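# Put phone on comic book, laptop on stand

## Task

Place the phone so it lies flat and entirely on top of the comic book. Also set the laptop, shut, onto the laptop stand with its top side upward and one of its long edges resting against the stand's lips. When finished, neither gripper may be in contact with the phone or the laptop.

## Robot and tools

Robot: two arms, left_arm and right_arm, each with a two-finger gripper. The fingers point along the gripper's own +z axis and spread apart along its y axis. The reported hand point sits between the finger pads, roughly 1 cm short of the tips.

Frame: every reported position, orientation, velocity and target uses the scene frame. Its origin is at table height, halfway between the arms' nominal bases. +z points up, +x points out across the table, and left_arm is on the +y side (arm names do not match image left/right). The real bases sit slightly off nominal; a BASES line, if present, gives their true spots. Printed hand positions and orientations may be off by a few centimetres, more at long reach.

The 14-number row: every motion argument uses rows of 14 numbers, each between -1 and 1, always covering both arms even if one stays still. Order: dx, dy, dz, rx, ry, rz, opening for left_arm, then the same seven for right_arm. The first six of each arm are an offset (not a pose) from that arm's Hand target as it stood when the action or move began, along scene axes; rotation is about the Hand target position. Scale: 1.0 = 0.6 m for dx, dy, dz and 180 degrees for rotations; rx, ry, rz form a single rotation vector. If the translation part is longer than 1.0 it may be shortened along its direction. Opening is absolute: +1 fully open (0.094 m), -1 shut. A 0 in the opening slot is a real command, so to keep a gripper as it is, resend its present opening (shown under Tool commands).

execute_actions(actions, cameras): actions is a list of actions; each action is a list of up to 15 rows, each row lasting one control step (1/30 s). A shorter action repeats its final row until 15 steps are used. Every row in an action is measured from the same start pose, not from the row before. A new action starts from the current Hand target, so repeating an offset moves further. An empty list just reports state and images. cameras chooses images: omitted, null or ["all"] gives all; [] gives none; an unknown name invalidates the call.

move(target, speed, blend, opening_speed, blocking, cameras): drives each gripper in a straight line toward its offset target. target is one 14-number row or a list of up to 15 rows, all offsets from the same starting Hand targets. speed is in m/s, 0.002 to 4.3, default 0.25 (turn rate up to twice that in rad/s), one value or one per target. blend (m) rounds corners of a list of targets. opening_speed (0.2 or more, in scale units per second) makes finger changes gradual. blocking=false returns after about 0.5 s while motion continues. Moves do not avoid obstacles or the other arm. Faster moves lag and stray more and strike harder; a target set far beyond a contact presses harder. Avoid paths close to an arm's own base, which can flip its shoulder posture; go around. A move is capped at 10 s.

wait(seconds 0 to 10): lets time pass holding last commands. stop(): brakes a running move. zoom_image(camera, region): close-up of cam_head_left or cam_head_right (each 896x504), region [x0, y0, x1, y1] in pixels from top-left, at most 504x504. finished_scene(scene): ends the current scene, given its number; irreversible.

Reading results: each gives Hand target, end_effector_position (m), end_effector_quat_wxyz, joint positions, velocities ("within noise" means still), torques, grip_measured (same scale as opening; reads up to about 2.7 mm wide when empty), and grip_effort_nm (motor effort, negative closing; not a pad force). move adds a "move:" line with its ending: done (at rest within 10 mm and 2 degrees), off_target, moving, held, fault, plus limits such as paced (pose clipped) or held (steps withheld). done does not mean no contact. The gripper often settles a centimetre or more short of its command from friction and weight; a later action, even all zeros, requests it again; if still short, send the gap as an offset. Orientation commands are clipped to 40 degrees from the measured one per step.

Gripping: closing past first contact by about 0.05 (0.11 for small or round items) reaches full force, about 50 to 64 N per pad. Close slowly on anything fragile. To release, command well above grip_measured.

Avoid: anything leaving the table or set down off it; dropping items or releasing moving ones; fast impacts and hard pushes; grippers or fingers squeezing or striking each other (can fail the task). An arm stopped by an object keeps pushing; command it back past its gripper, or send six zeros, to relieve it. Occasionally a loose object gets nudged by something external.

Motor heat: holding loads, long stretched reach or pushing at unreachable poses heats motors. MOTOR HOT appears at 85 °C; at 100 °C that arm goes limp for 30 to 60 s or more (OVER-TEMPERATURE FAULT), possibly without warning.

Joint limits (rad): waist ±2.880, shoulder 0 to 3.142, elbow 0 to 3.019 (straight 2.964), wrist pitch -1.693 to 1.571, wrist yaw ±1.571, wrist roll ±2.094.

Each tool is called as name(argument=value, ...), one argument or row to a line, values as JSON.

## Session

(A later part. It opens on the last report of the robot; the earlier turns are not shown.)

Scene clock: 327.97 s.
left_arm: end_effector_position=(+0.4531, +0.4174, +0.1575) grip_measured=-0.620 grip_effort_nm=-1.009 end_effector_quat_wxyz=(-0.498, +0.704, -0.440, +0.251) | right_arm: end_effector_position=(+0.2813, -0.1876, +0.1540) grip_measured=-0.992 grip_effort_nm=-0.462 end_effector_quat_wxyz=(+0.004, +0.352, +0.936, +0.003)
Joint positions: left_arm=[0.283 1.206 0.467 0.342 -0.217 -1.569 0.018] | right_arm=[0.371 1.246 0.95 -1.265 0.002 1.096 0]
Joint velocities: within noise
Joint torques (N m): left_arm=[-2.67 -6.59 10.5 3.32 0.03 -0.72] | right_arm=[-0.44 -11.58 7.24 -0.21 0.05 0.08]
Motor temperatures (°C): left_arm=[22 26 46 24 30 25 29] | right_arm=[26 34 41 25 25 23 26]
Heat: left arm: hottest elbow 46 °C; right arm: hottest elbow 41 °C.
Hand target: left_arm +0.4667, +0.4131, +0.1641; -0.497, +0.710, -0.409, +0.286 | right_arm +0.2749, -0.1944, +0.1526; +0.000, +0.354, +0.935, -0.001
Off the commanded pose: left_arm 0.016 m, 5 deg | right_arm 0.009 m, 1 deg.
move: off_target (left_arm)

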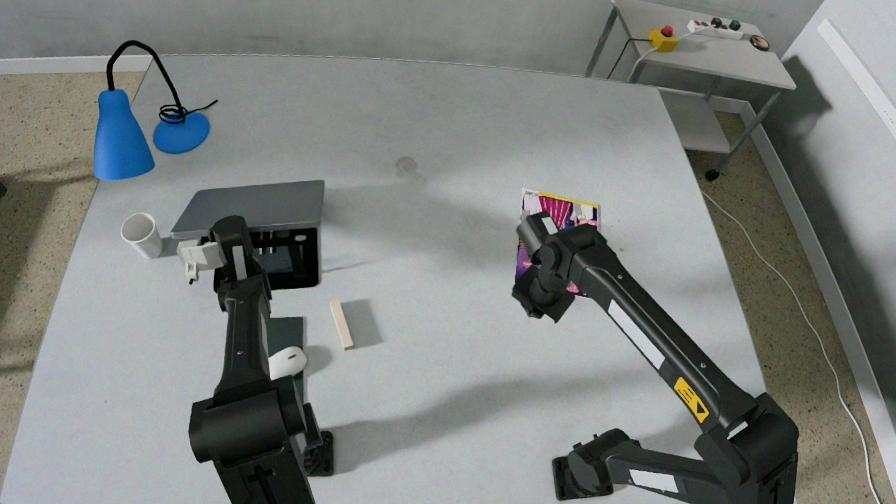

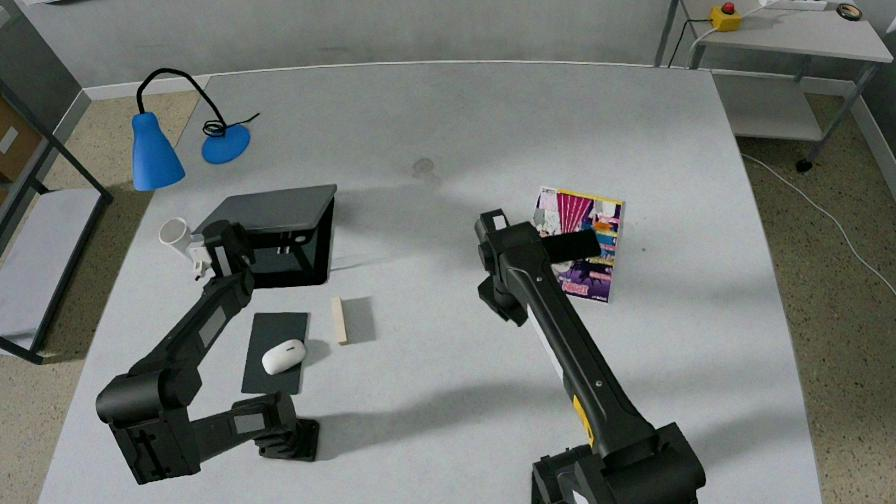

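move(
  target=[-0.01,0.005,-0.01,0,0,0,-0.25,0,0,0,0,0,0,-1],
  opening_speed=0.25,
)

zoom_image(
  camera="cam_head_left",
  region=[150, 150, 350, 320],
)

zoom_image(
  camera="cam_head_right",
  region=[150, 150, 350, 320],
)

Scene clock: 334.47 s.
left_arm: end_effector_position=(+0.4597, +0.4183, +0.1657) grip_measured=-0.254 grip_effort_nm=0.178 end_effector_quat_wxyz=(-0.502, +0.709, -0.404, +0.287) | right_arm: end_effector_position=(+0.2813, -0.1876, +0.1540) grip_measured=-0.992 grip_effort_nm=-0.462 end_effector_quat_wxyz=(+0.004, +0.352, +0.936, +0.003)
Joint positions: left_arm=[0.283 1.222 0.467 0.409 -0.21 -1.647 0.035] | right_arm=[0.371 1.246 0.95 -1.265 0.002 1.096 0]
Joint velocities: within noise
Joint torques (N m): left_arm=[-1.32 -6.65 8.68 2.15 0.16 0.1] | right_arm=[-0.32 -11.63 7.25 -0.2 0.05 0.09]
Motor temperatures (°C): left_arm=[22 26 45 24 29 25 28] | right_arm=[26 34 41 25 25 23 26]
Heat: left arm: hottest elbow 45 °C; right arm: hottest elbow 41 °C.
Hand target: left_arm +0.4607, +0.4161, +0.1580; -0.497, +0.710, -0.409, +0.286 | right_arm +0.2749, -0.1944, +0.1526; +0.000, +0.354, +0.935, -0.001
Off the commanded pose: left_arm 0.008 m, 1 deg | right_arm 0.009 m, 1 deg.
move: done

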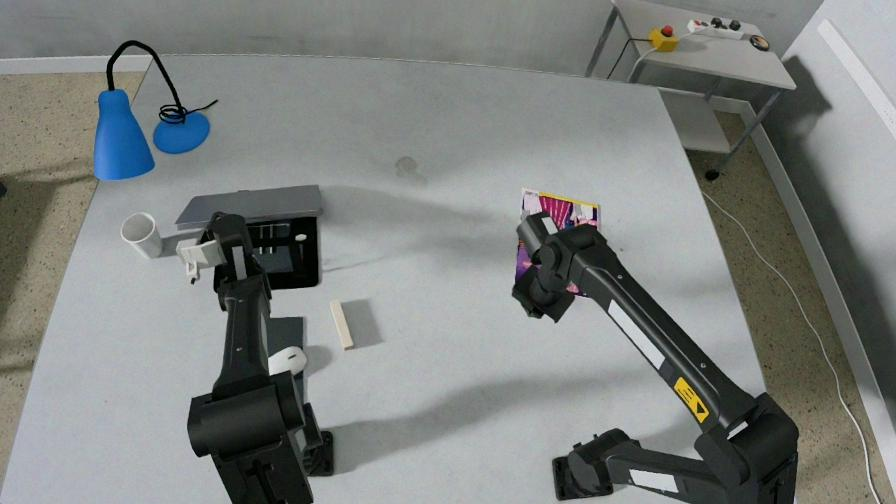

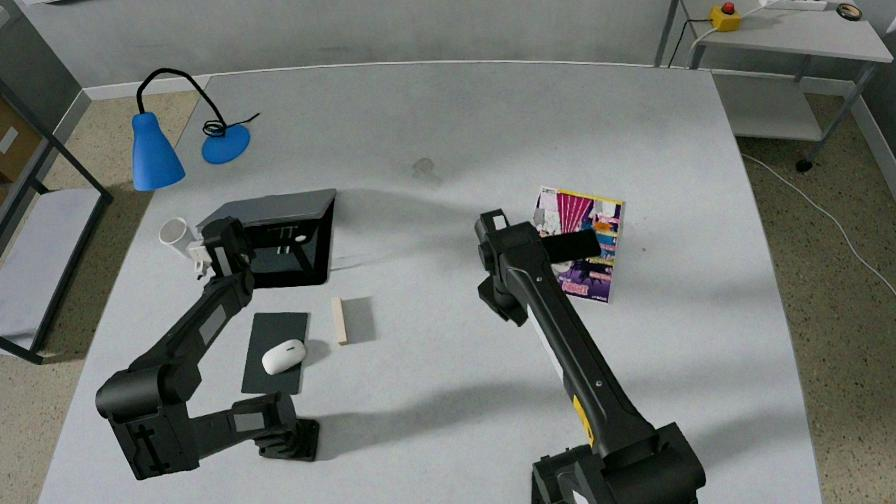

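Scaled by 2.520.

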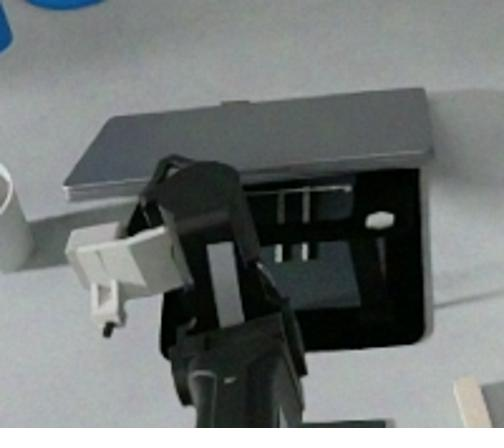

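Scaled by 2.520.

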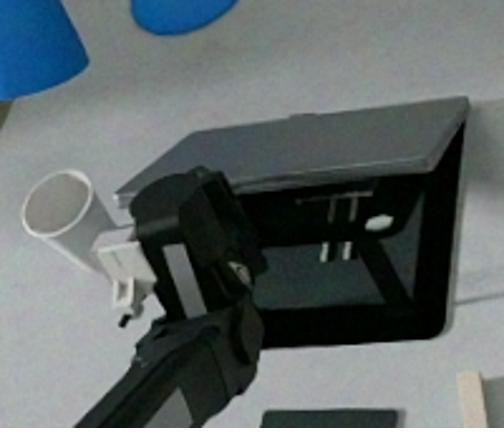

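move(
  target=[-0.01,0,-0.05,0,0,0,-0.25,0,0,0,0,0,0,-1],
  speed=0.05,
)

zoom_image(
  camera="cam_head_left",
  region=[150, 150, 350, 320],
)

zoom_image(
  camera="cam_head_right",
  region=[150, 150, 350, 320],
)

Scene clock: 340.13 s.
left_arm: end_effector_position=(+0.4614, +0.4188, +0.1699) grip_measured=-0.253 grip_effort_nm=0.164 end_effector_quat_wxyz=(-0.525, +0.692, -0.388, +0.308) | right_arm: end_effector_position=(+0.2813, -0.1876, +0.1540) grip_measured=-0.992 grip_effort_nm=-0.466 end_effector_quat_wxyz=(+0.004, +0.352, +0.936, +0.003)
Joint positions: left_arm=[0.284 1.252 0.439 0.546 -0.209 -1.647 0.035] | right_arm=[0.371 1.246 0.95 -1.265 0.002 1.096 0]
Joint velocities: within noise
Joint torques (N m): left_arm=[-0.56 -4.54 6.06 1.74 0.32 0.1] | right_arm=[-0.44 -11.63 7.21 -0.21 0.05 0.09]
Motor temperatures (°C): left_arm=[22 26 44 24 29 25 28] | right_arm=[26 34 41 25 25 23 26]
Heat: left arm: hottest elbow 44 °C; right arm: hottest elbow 41 °C.
Hand target: left_arm +0.4547, +0.4162, +0.1281; -0.497, +0.710, -0.409, +0.286 | right_arm +0.2749, -0.1944, +0.1526; +0.000, +0.354, +0.935, -0.001
Off the commanded pose: left_arm 0.043 m, 5 deg | right_arm 0.009 m, 1 deg.
move: off_target (left_arm)

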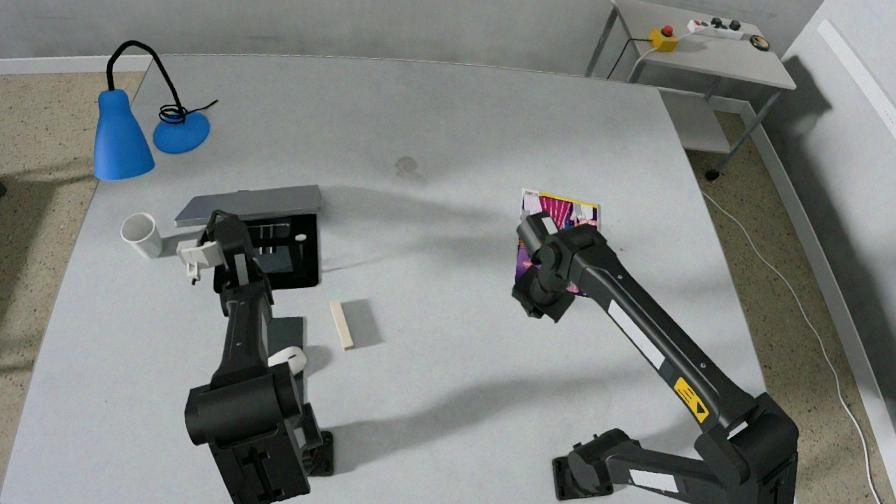

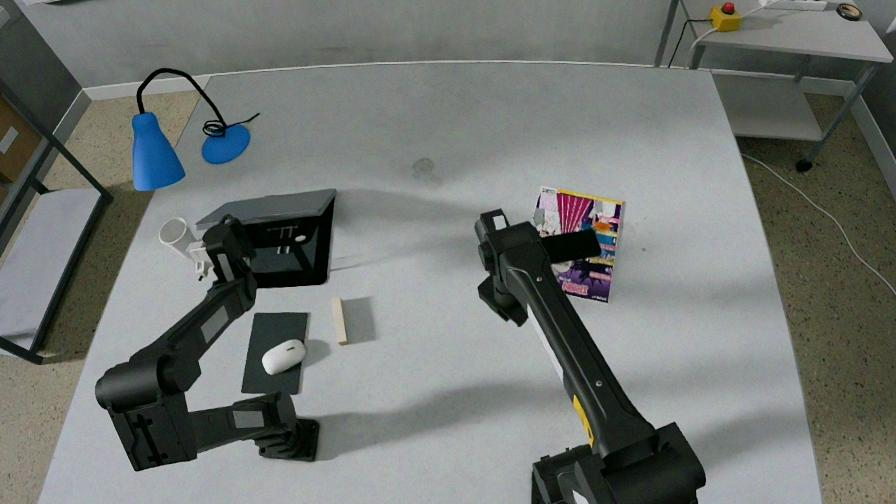

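Scaled by 2.520.

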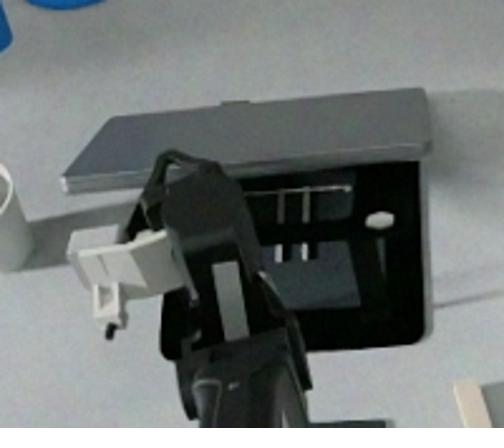

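Scaled by 2.520.

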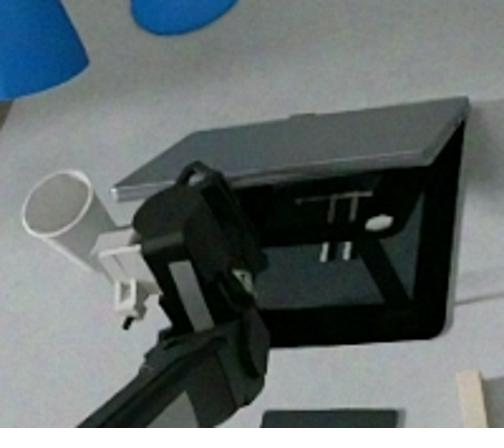

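move(
  target=[
    [0,0,0.06,0,0,0,-0.25,0,0,0,0,0,0,-1],
    [-0.13,-0.03,0.09,0,0,0,-0.25,0,0,0,0,0,0,-1],
  ],
  speed=0.06,
)

zoom_image(
  camera="cam_head_left",
  region=[150, 150, 350, 320],
)

zoom_image(
  camera="cam_head_right",
  region=[150, 150, 350, 320],
)

Scene clock: 346.30 s.
left_arm: end_effector_position=(+0.3825, +0.3947, +0.1843) grip_measured=-0.252 grip_effort_nm=0.125 end_effector_quat_wxyz=(-0.495, +0.709, -0.409, +0.292) | right_arm: end_effector_position=(+0.2813, -0.1876, +0.1540) grip_measured=-0.992 grip_effort_nm=-0.457 end_effector_quat_wxyz=(+0.004, +0.352, +0.936, +0.003)
Joint positions: left_arm=[0.304 0.851 0.325 0.175 -0.172 -1.643 0.035] | right_arm=[0.371 1.246 0.95 -1.265 0.002 1.096 0]
Joint velocities: within noise
Joint torques (N m): left_arm=[-0.26 -5.25 9.54 1.39 0.04 0.23] | right_arm=[-0.44 -11.52 7.23 -0.23 0.05 0.09]
Motor temperatures (°C): left_arm=[22 26 43 24 29 24 28] | right_arm=[26 34 41 25 25 23 26]
Heat: left arm: hottest elbow 43 °C; right arm: hottest elbow 41 °C.
Hand target: left_arm +0.3767, +0.3981, +0.1821; -0.497, +0.710, -0.409, +0.286 | right_arm +0.2749, -0.1944, +0.1526; +0.000, +0.354, +0.935, -0.001
Off the commanded pose: left_arm 0.007 m, 1 deg | right_arm 0.009 m, 1 deg.
move: done

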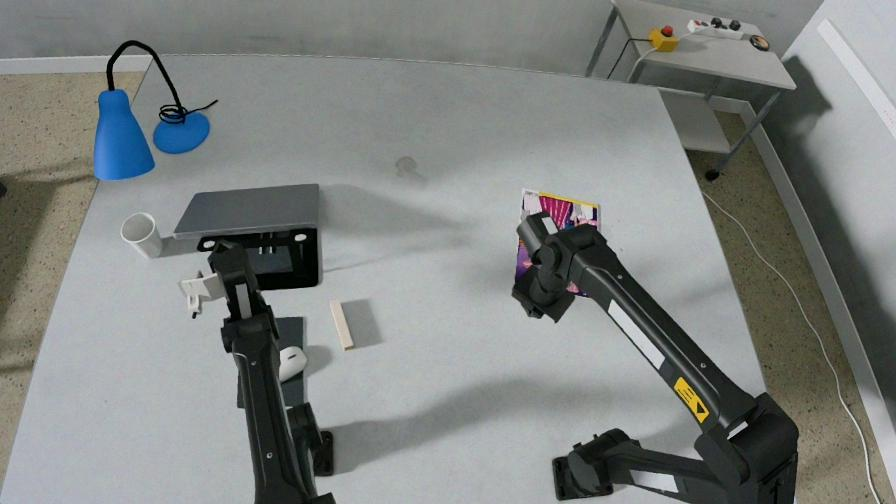

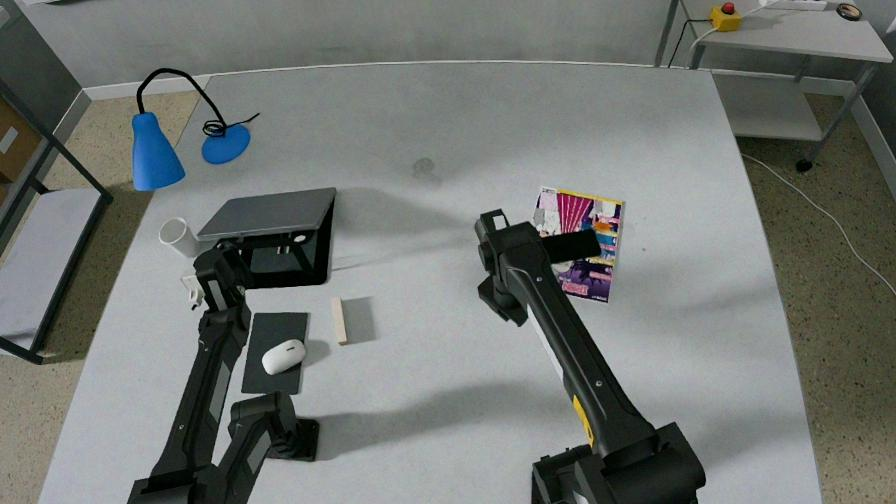

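Scaled by 2.520.

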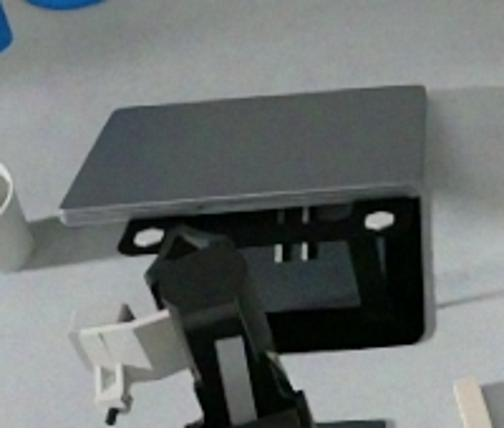

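Scaled by 2.520.

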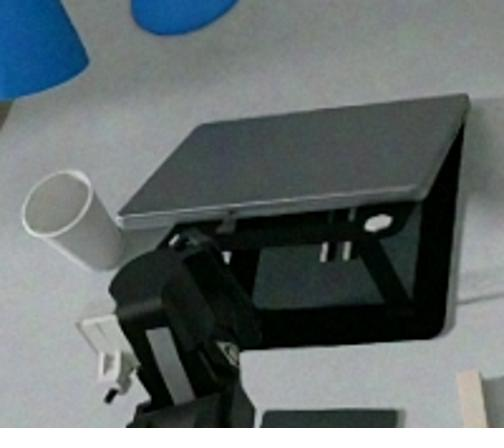

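move(
  target=[
    [-0.05,-0.02,-0.01,0,-0.1,0,-1,0,0,0,0,0,0,-1],
    [0.06,0.0,-0.03,0,-0.1,0,-1,0,0,0,0,0,0,-1],
  ],
  speed=0.06,
)

zoom_image(
  camera="cam_head_left",
  region=[150, 150, 350, 320],
)

zoom_image(
  camera="cam_head_right",
  region=[150, 150, 350, 320],
)

Scene clock: 355.87 s.
left_arm: end_effector_position=(+0.3919, +0.3965, +0.1421) grip_measured=-0.981 grip_effort_nm=-1.004 end_effector_quat_wxyz=(-0.542, +0.673, -0.337, +0.372) | right_arm: end_effector_position=(+0.2813, -0.1876, +0.1540) grip_measured=-0.992 grip_effort_nm=-0.457 end_effector_quat_wxyz=(+0.004, +0.352, +0.936, +0.003)
Joint positions: left_arm=[0.298 1.255 0.18 0.939 -0.176 -1.732 0.001] | right_arm=[0.371 1.246 0.95 -1.265 0.002 1.096 0]
Joint velocities: within noise
Joint torques (N m): left_arm=[-2.37 -5.6 11.21 2.62 -0.17 0] | right_arm=[-0.38 -11.58 7.23 -0.2 0.05 0.09]
Motor temperatures (°C): left_arm=[22 26 42 24 29 24 28] | right_arm=[26 34 40 25 25 23 26]
Heat: left arm: hottest elbow 42 °C; right arm: hottest elbow 40 °C.
Hand target: left_arm +0.4127, +0.3981, +0.1640; -0.555, +0.657, -0.326, +0.393 | right_arm +0.2749, -0.1944, +0.1526; +0.000, +0.354, +0.935, -0.001
Off the commanded pose: left_arm 0.030 m, 4 deg | right_arm 0.009 m, 1 deg.
move: off_target (left_arm)

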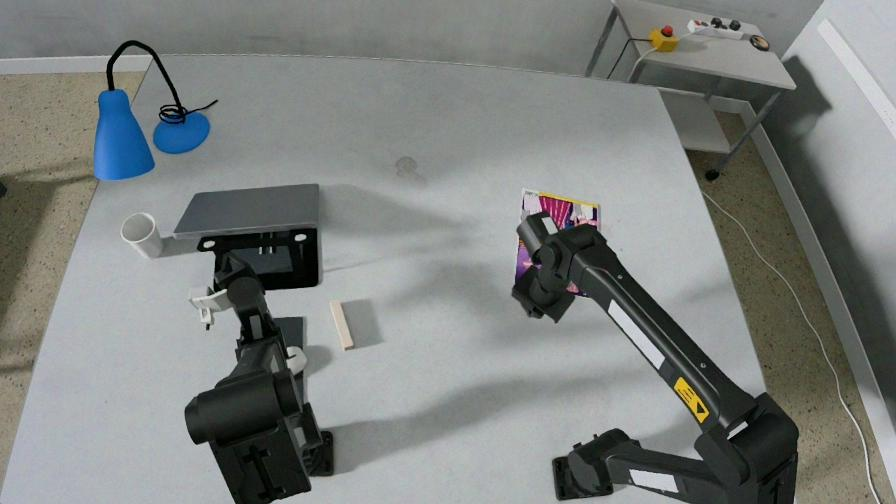

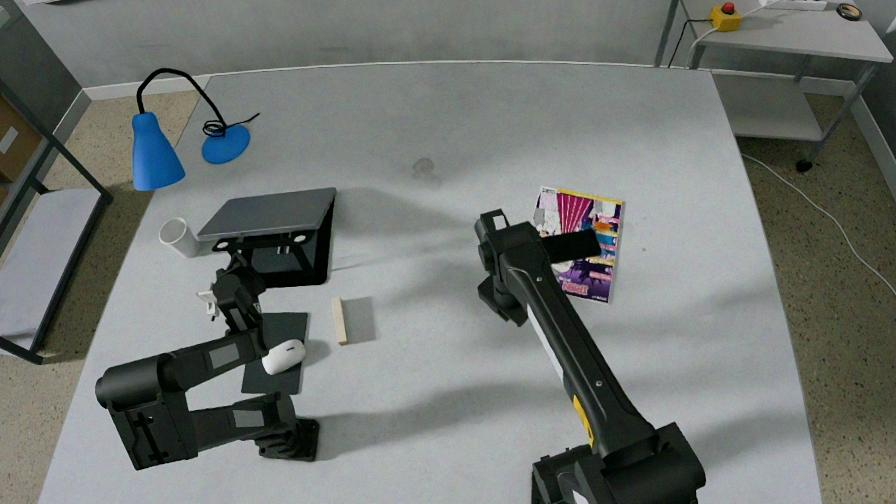

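Scaled by 2.520.

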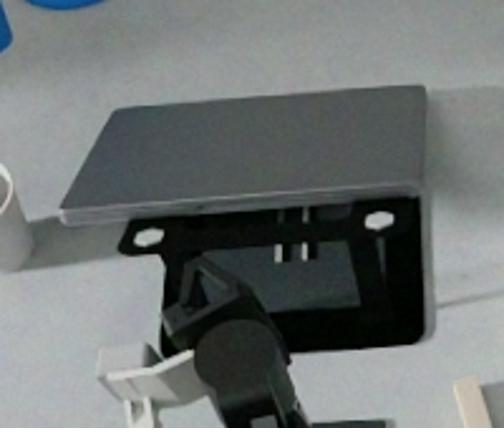

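Scaled by 2.520.

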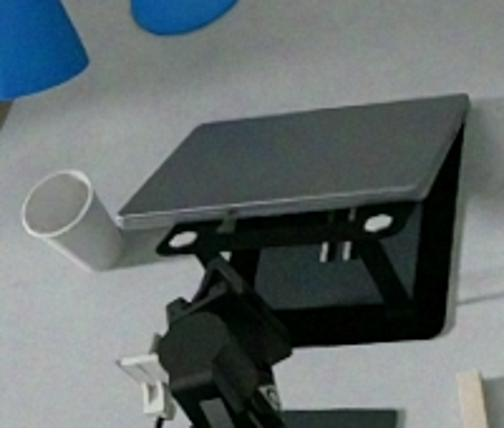

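move(
  target=[
    [-0.03,0,0.045,0,0,0,-1,0,0,0,0,0,0,-1],
    [0.1,0,0.045,0,0,0,-1,0,0,0,0,0,0,-1],
  ],
  speed=0.05,
)

zoom_image(
  camera="cam_head_left",
  region=[150, 150, 350, 320],
)

zoom_image(
  camera="cam_head_right",
  region=[150, 150, 350, 320],
)

Scene clock: 361.97 s.
left_arm: end_effector_position=(+0.4502, +0.3980, +0.1658) grip_measured=-0.981 grip_effort_nm=-0.999 end_effector_quat_wxyz=(-0.542, +0.674, -0.340, +0.370) | right_arm: end_effector_position=(+0.2813, -0.1876, +0.1540) grip_measured=-0.992 grip_effort_nm=-0.462 end_effector_quat_wxyz=(+0.004, +0.352, +0.936, +0.003)
Joint positions: left_arm=[0.236 1.307 0.344 0.82 -0.238 -1.737 0.001] | right_arm=[0.371 1.246 0.95 -1.265 0.002 1.096 0]
Joint velocities: within noise
Joint torques (N m): left_arm=[-2.96 -6.42 12.48 2.54 -0.16 -0.01] | right_arm=[-0.38 -11.52 7.24 -0.23 0.06 0.09]
Motor temperatures (°C): left_arm=[22 26 43 24 29 24 28] | right_arm=[26 34 40 25 25 23 26]
Heat: left arm: hottest elbow 43 °C; right arm: hottest elbow 40 °C.
Hand target: left_arm +0.4727, +0.3981, +0.1912; -0.555, +0.657, -0.326, +0.394 | right_arm +0.2749, -0.1944, +0.1526; +0.000, +0.354, +0.935, -0.001
Off the commanded pose: left_arm 0.034 m, 4 deg | right_arm 0.009 m, 1 deg.
move: off_target (left_arm)

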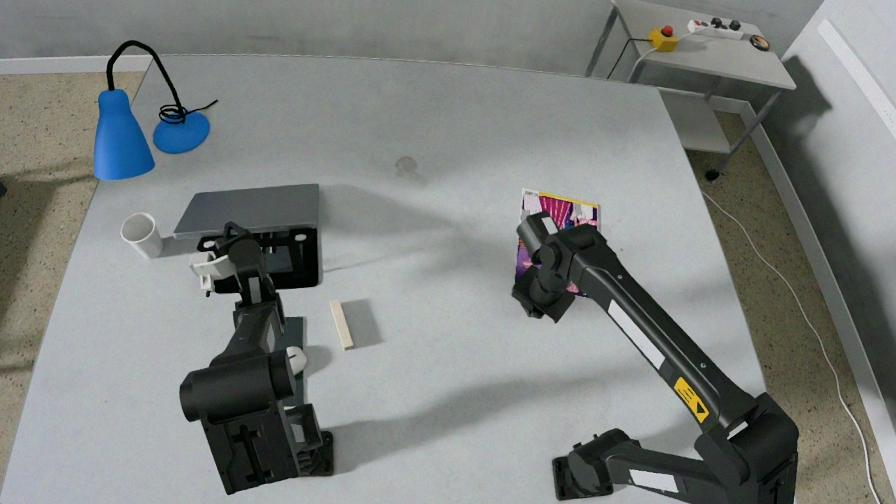

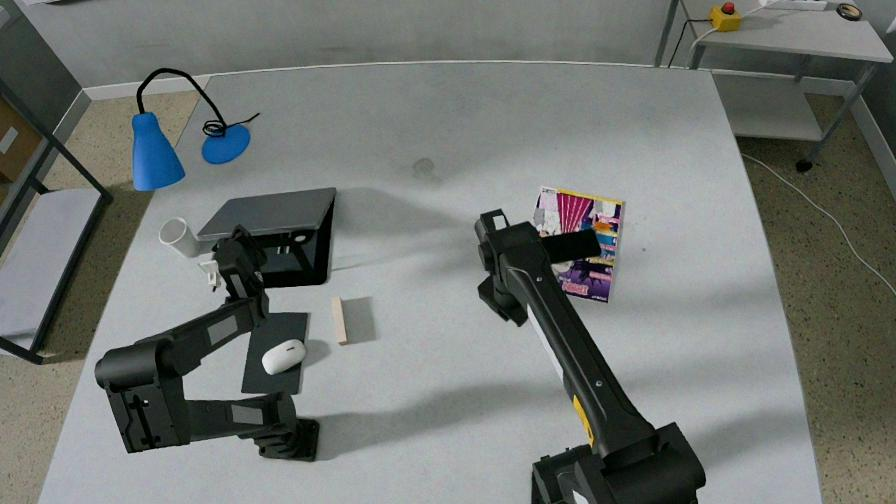

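Scaled by 2.520.

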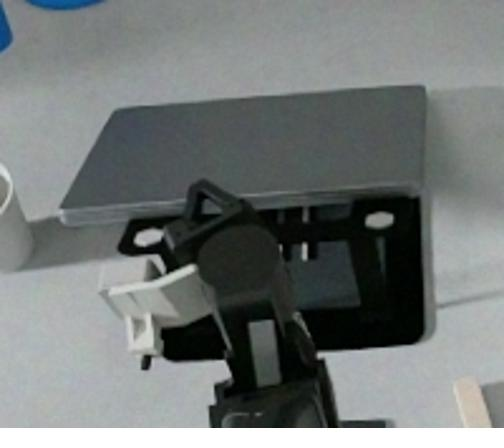

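Scaled by 2.520.

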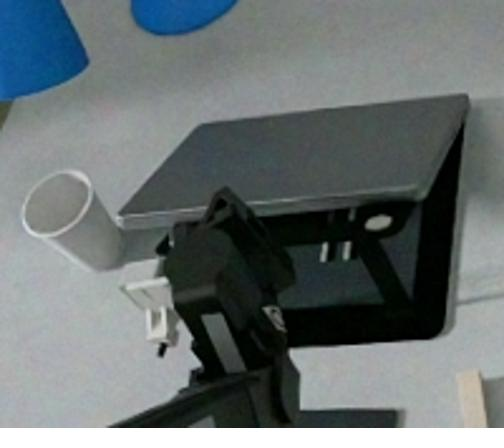

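move(
  target=[
    [-0.1,0,0.0,0,0,0,-1,0,0,0,0,0,0,-1],
    [-0.08,0,-0.022,0,0,0,-1,0,0,0,0,0,0,-1],
    [0.04,0,-0.022,0,0,0,-1,0,0,0,0,0,0,-1],
  ],
  speed=0.06,
)

zoom_image(
  camera="cam_head_left",
  region=[150, 150, 350, 320],
)

zoom_image(
  camera="cam_head_right",
  region=[150, 150, 350, 320],
)

Scene clock: 368.80 s.
left_arm: end_effector_position=(+0.4646, +0.4006, +0.1628) grip_measured=-0.981 grip_effort_nm=-0.999 end_effector_quat_wxyz=(-0.552, +0.668, -0.330, +0.374) | right_arm: end_effector_position=(+0.2813, -0.1876, +0.1540) grip_measured=-0.992 grip_effort_nm=-0.462 end_effector_quat_wxyz=(+0.004, +0.352, +0.936, +0.003)
Joint positions: left_arm=[0.225 1.389 0.372 0.903 -0.262 -1.737 0.001] | right_arm=[0.371 1.246 0.95 -1.265 0.002 1.096 0]
Joint velocities: within noise
Joint torques (N m): left_arm=[-2.43 -6.42 13.76 1.7 0.05 -0.01] | right_arm=[-0.32 -11.58 7.24 -0.2 0.05 0.09]
Motor temperatures (°C): left_arm=[22 26 42 24 28 24 28] | right_arm=[26 34 40 25 24 23 26]
Heat: left arm: hottest elbow 42 °C; right arm: hottest elbow 40 °C.
Hand target: left_arm +0.4967, +0.3981, +0.1778; -0.555, +0.657, -0.326, +0.394 | right_arm +0.2749, -0.1944, +0.1526; +0.000, +0.354, +0.935, -0.001
Off the commanded pose: left_arm 0.036 m, 3 deg | right_arm 0.009 m, 1 deg.
move: off_target (left_arm)

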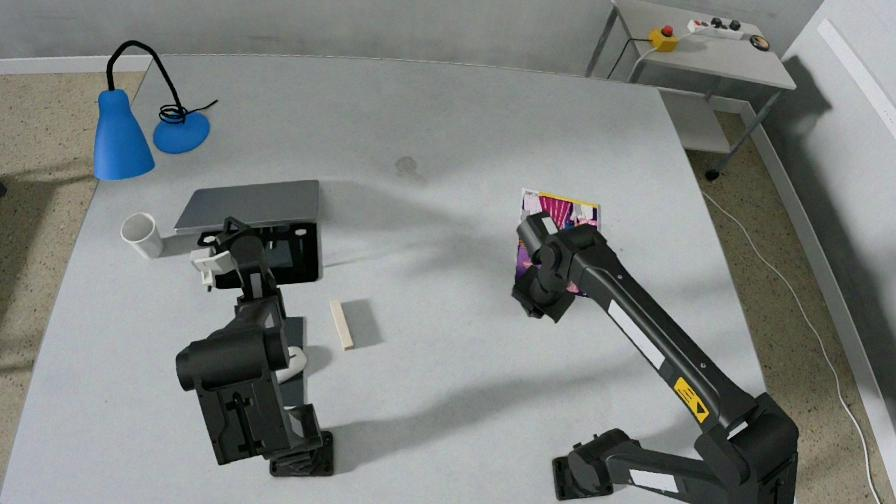

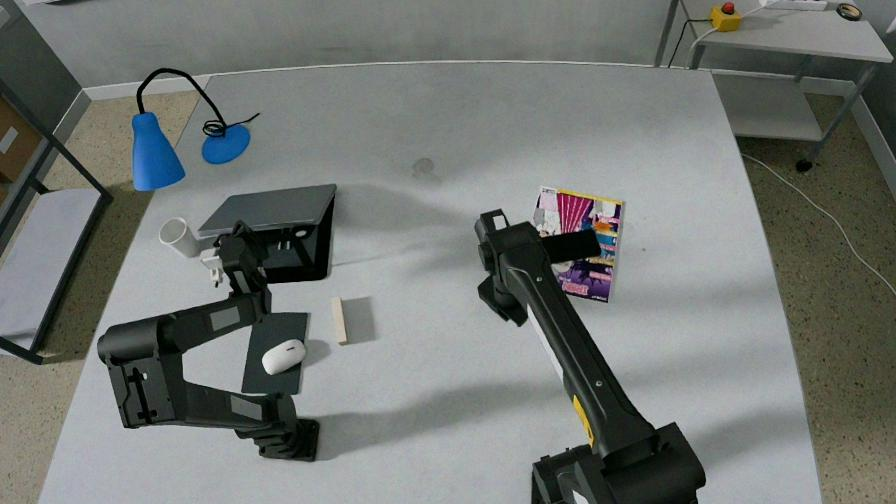

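Scaled by 2.520.

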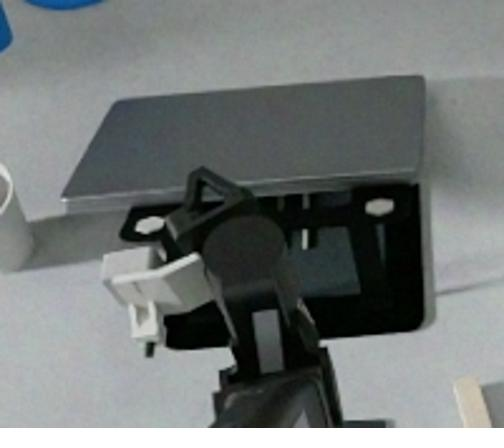

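Scaled by 2.520.

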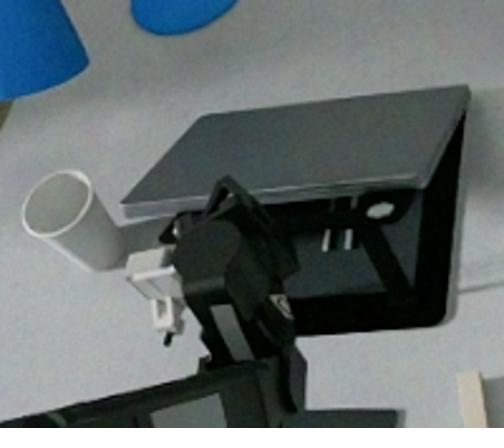

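move(
  target=[
    [-0.15,0,0.02,0,0,0,-1,0,0,0,0,0,0,-1],
    [-0.18,0.16,-0.02,0,0,0,-1,0,0,0,0,0,0,-1],
  ],
  speed=0.15,
  cameras=[],
)

move(
  target=[0.16,0,0,0,0,0,-1,0,0,0,0,0,0,-1],
  speed=0.05,
)

zoom_image(
  camera="cam_head_left",
  region=[150, 150, 350, 320],
)

zoom_image(
  camera="cam_head_right",
  region=[150, 150, 350, 320],
)

Scene clock: 378.03 s.
left_arm: end_effector_position=(+0.3788, +0.4805, +0.1478) grip_measured=-0.981 grip_effort_nm=-0.999 end_effector_quat_wxyz=(-0.534, +0.674, -0.330, +0.390) | right_arm: end_effector_position=(+0.2813, -0.1876, +0.1540) grip_measured=-0.992 grip_effort_nm=-0.457 end_effector_quat_wxyz=(+0.004, +0.352, +0.936, +0.003)
Joint positions: left_arm=[0.65 1.327 0.256 0.942 0.193 -1.722 0.001] | right_arm=[0.371 1.246 0.95 -1.265 0.002 1.096 0]
Joint velocities: within noise
Joint torques (N m): left_arm=[-0.38 -6.42 10.3 2.47 0.05 0.19] | right_arm=[-0.38 -11.58 7.24 -0.23 0.05 0.09]
Motor temperatures (°C): left_arm=[22 26 42 24 28 24 29] | right_arm=[26 34 40 25 24 23 26]
Heat: left arm: hottest elbow 42 °C; right arm: hottest elbow 40 °C.
Hand target: left_arm +0.3887, +0.4941, +0.1659; -0.555, +0.657, -0.326, +0.394 | right_arm +0.2749, -0.1944, +0.1526; +0.000, +0.354, +0.935, -0.001
Off the commanded pose: left_arm 0.025 m, 3 deg | right_arm 0.009 m, 1 deg.
move: off_target (left_arm)
No camera images: "cameras" was empty.

Scene clock: 380.47 s.
left_arm: end_effector_position=(+0.4437, +0.4998, +0.1375) grip_measured=-0.981 grip_effort_nm=-0.994 end_effector_quat_wxyz=(-0.544, +0.687, -0.318, +0.361) | right_arm: end_effector_position=(+0.2813, -0.1876, +0.1540) grip_measured=-0.992 grip_effort_nm=-0.466 end_effector_quat_wxyz=(+0.004, +0.352, +0.936, +0.003)
Joint positions: left_arm=[0.531 1.511 0.42 0.943 0.007 -1.722 0.001] | right_arm=[0.371 1.246 0.95 -1.265 0.002 1.096 0]
Joint velocities: within noise
Joint torques (N m): left_arm=[-4.84 -9.29 13.45 2.09 0.43 0.04] | right_arm=[-0.38 -11.58 7.25 -0.21 0.05 0.09]
Motor temperatures (°C): left_arm=[22 26 42 24 28 24 29] | right_arm=[26 34 40 25 24 23 26]
Heat: left arm: hottest elbow 42 °C; right arm: hottest elbow 40 °C.
Hand target: left_arm +0.4847, +0.4941, +0.1658; -0.555, +0.657, -0.326, +0.393 | right_arm +0.2749, -0.1944, +0.1526; +0.000, +0.354, +0.935, -0.001
Off the commanded pose: left_arm 0.050 m, 5 deg | right_arm 0.009 m, 1 deg.
move: off_target (left_arm)

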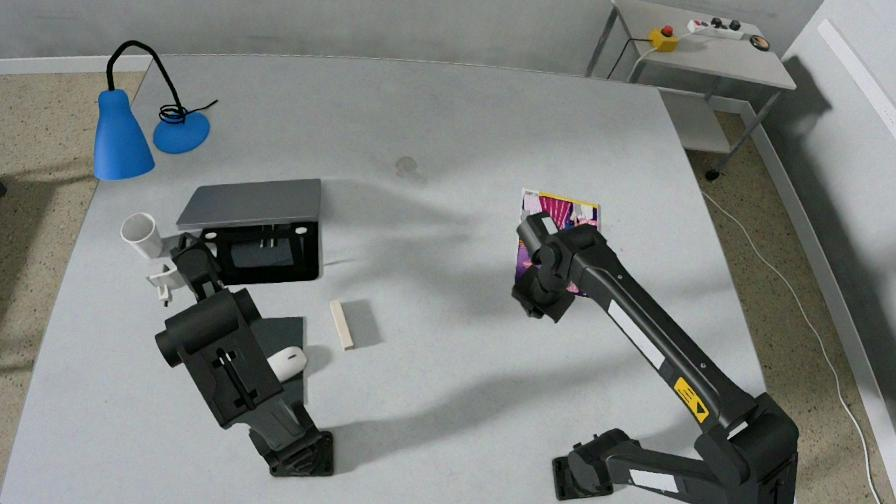

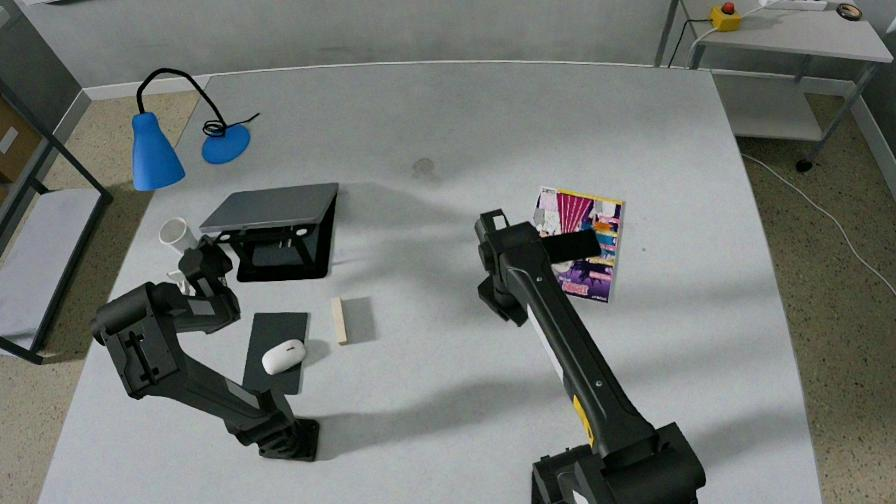

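Scaled by 2.520.

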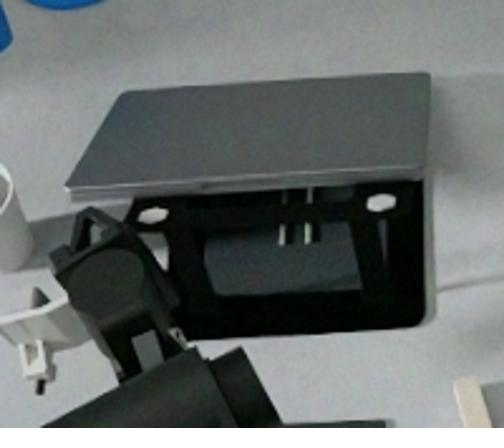

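Scaled by 2.520.

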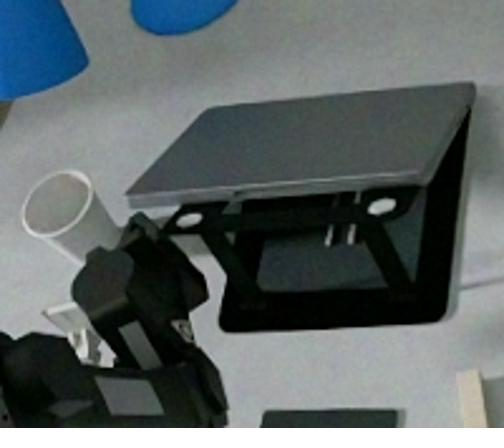

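move(
  target=[
    [-0.15,0,0,0,0,0,-1,0,0,0,0,0,0,-1],
    [-0.25,0.05,0.3,0,0,0,-1,0,-0.2,0.05,0,0,0,-1],
  ],
  speed=0.15,
)

zoom_image(
  camera="cam_head_right",
  region=[180, 170, 360, 300],
)

zoom_image(
  camera="cam_head_left",
  region=[160, 170, 340, 300],
)

Scene clock: 389.73 s.
left_arm: end_effector_position=(+0.3309, +0.5107, +0.3014) grip_measured=-0.981 grip_effort_nm=-0.994 end_effector_quat_wxyz=(-0.525, +0.680, -0.327, +0.394) | right_arm: end_effector_position=(+0.2751, -0.3107, +0.1756) grip_measured=-0.992 grip_effort_nm=-0.462 end_effector_quat_wxyz=(-0.006, +0.352, +0.936, -0.003)
Joint positions: left_arm=[0.877 0.785 0.494 0.14 0.423 -1.703 0.001] | right_arm=[-0.007 1.164 0.943 -1.362 0.002 0.719 0]
Joint velocities: within noise
Joint torques (N m): left_arm=[-0.03 -4.72 18.25 1.57 0.08 0.14] | right_arm=[-0.32 -10.11 9.16 -0.24 0.07 0.11]
Motor temperatures (°C): left_arm=[22 26 43 24 28 24 29] | right_arm=[26 33 40 25 24 23 26]
Heat: left arm: hottest elbow 43 °C; right arm: hottest elbow 40 °C.
Hand target: left_arm +0.3347, +0.5240, +0.3459; -0.555, +0.657, -0.326, +0.394 | right_arm +0.2749, -0.3144, +0.1825; -0.001, +0.354, +0.935, -0.001
Off the commanded pose: left_arm 0.047 m, 4 deg | right_arm 0.008 m, 1 deg.
move: off_target (left_arm)

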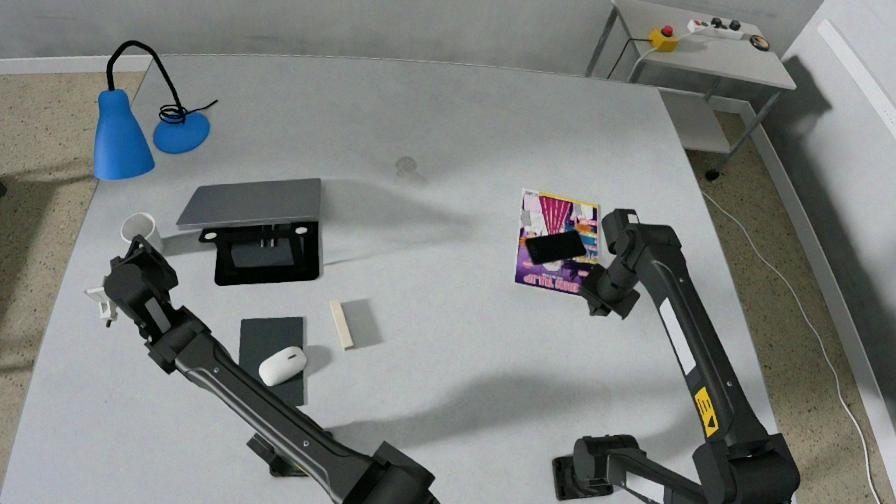

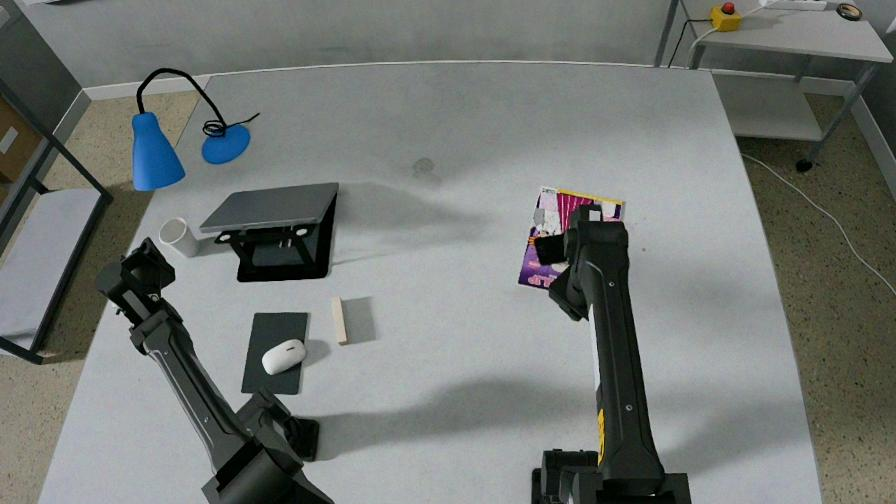

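Scaled by 2.800.

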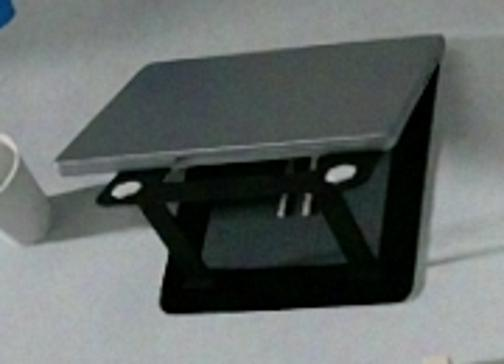

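Scaled by 2.800.

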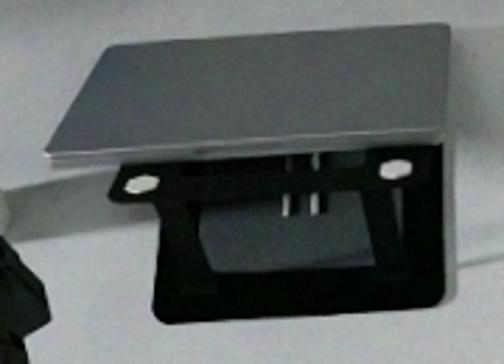

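finished_scene(
  scene=2,
)

The scene is finished: the task was done.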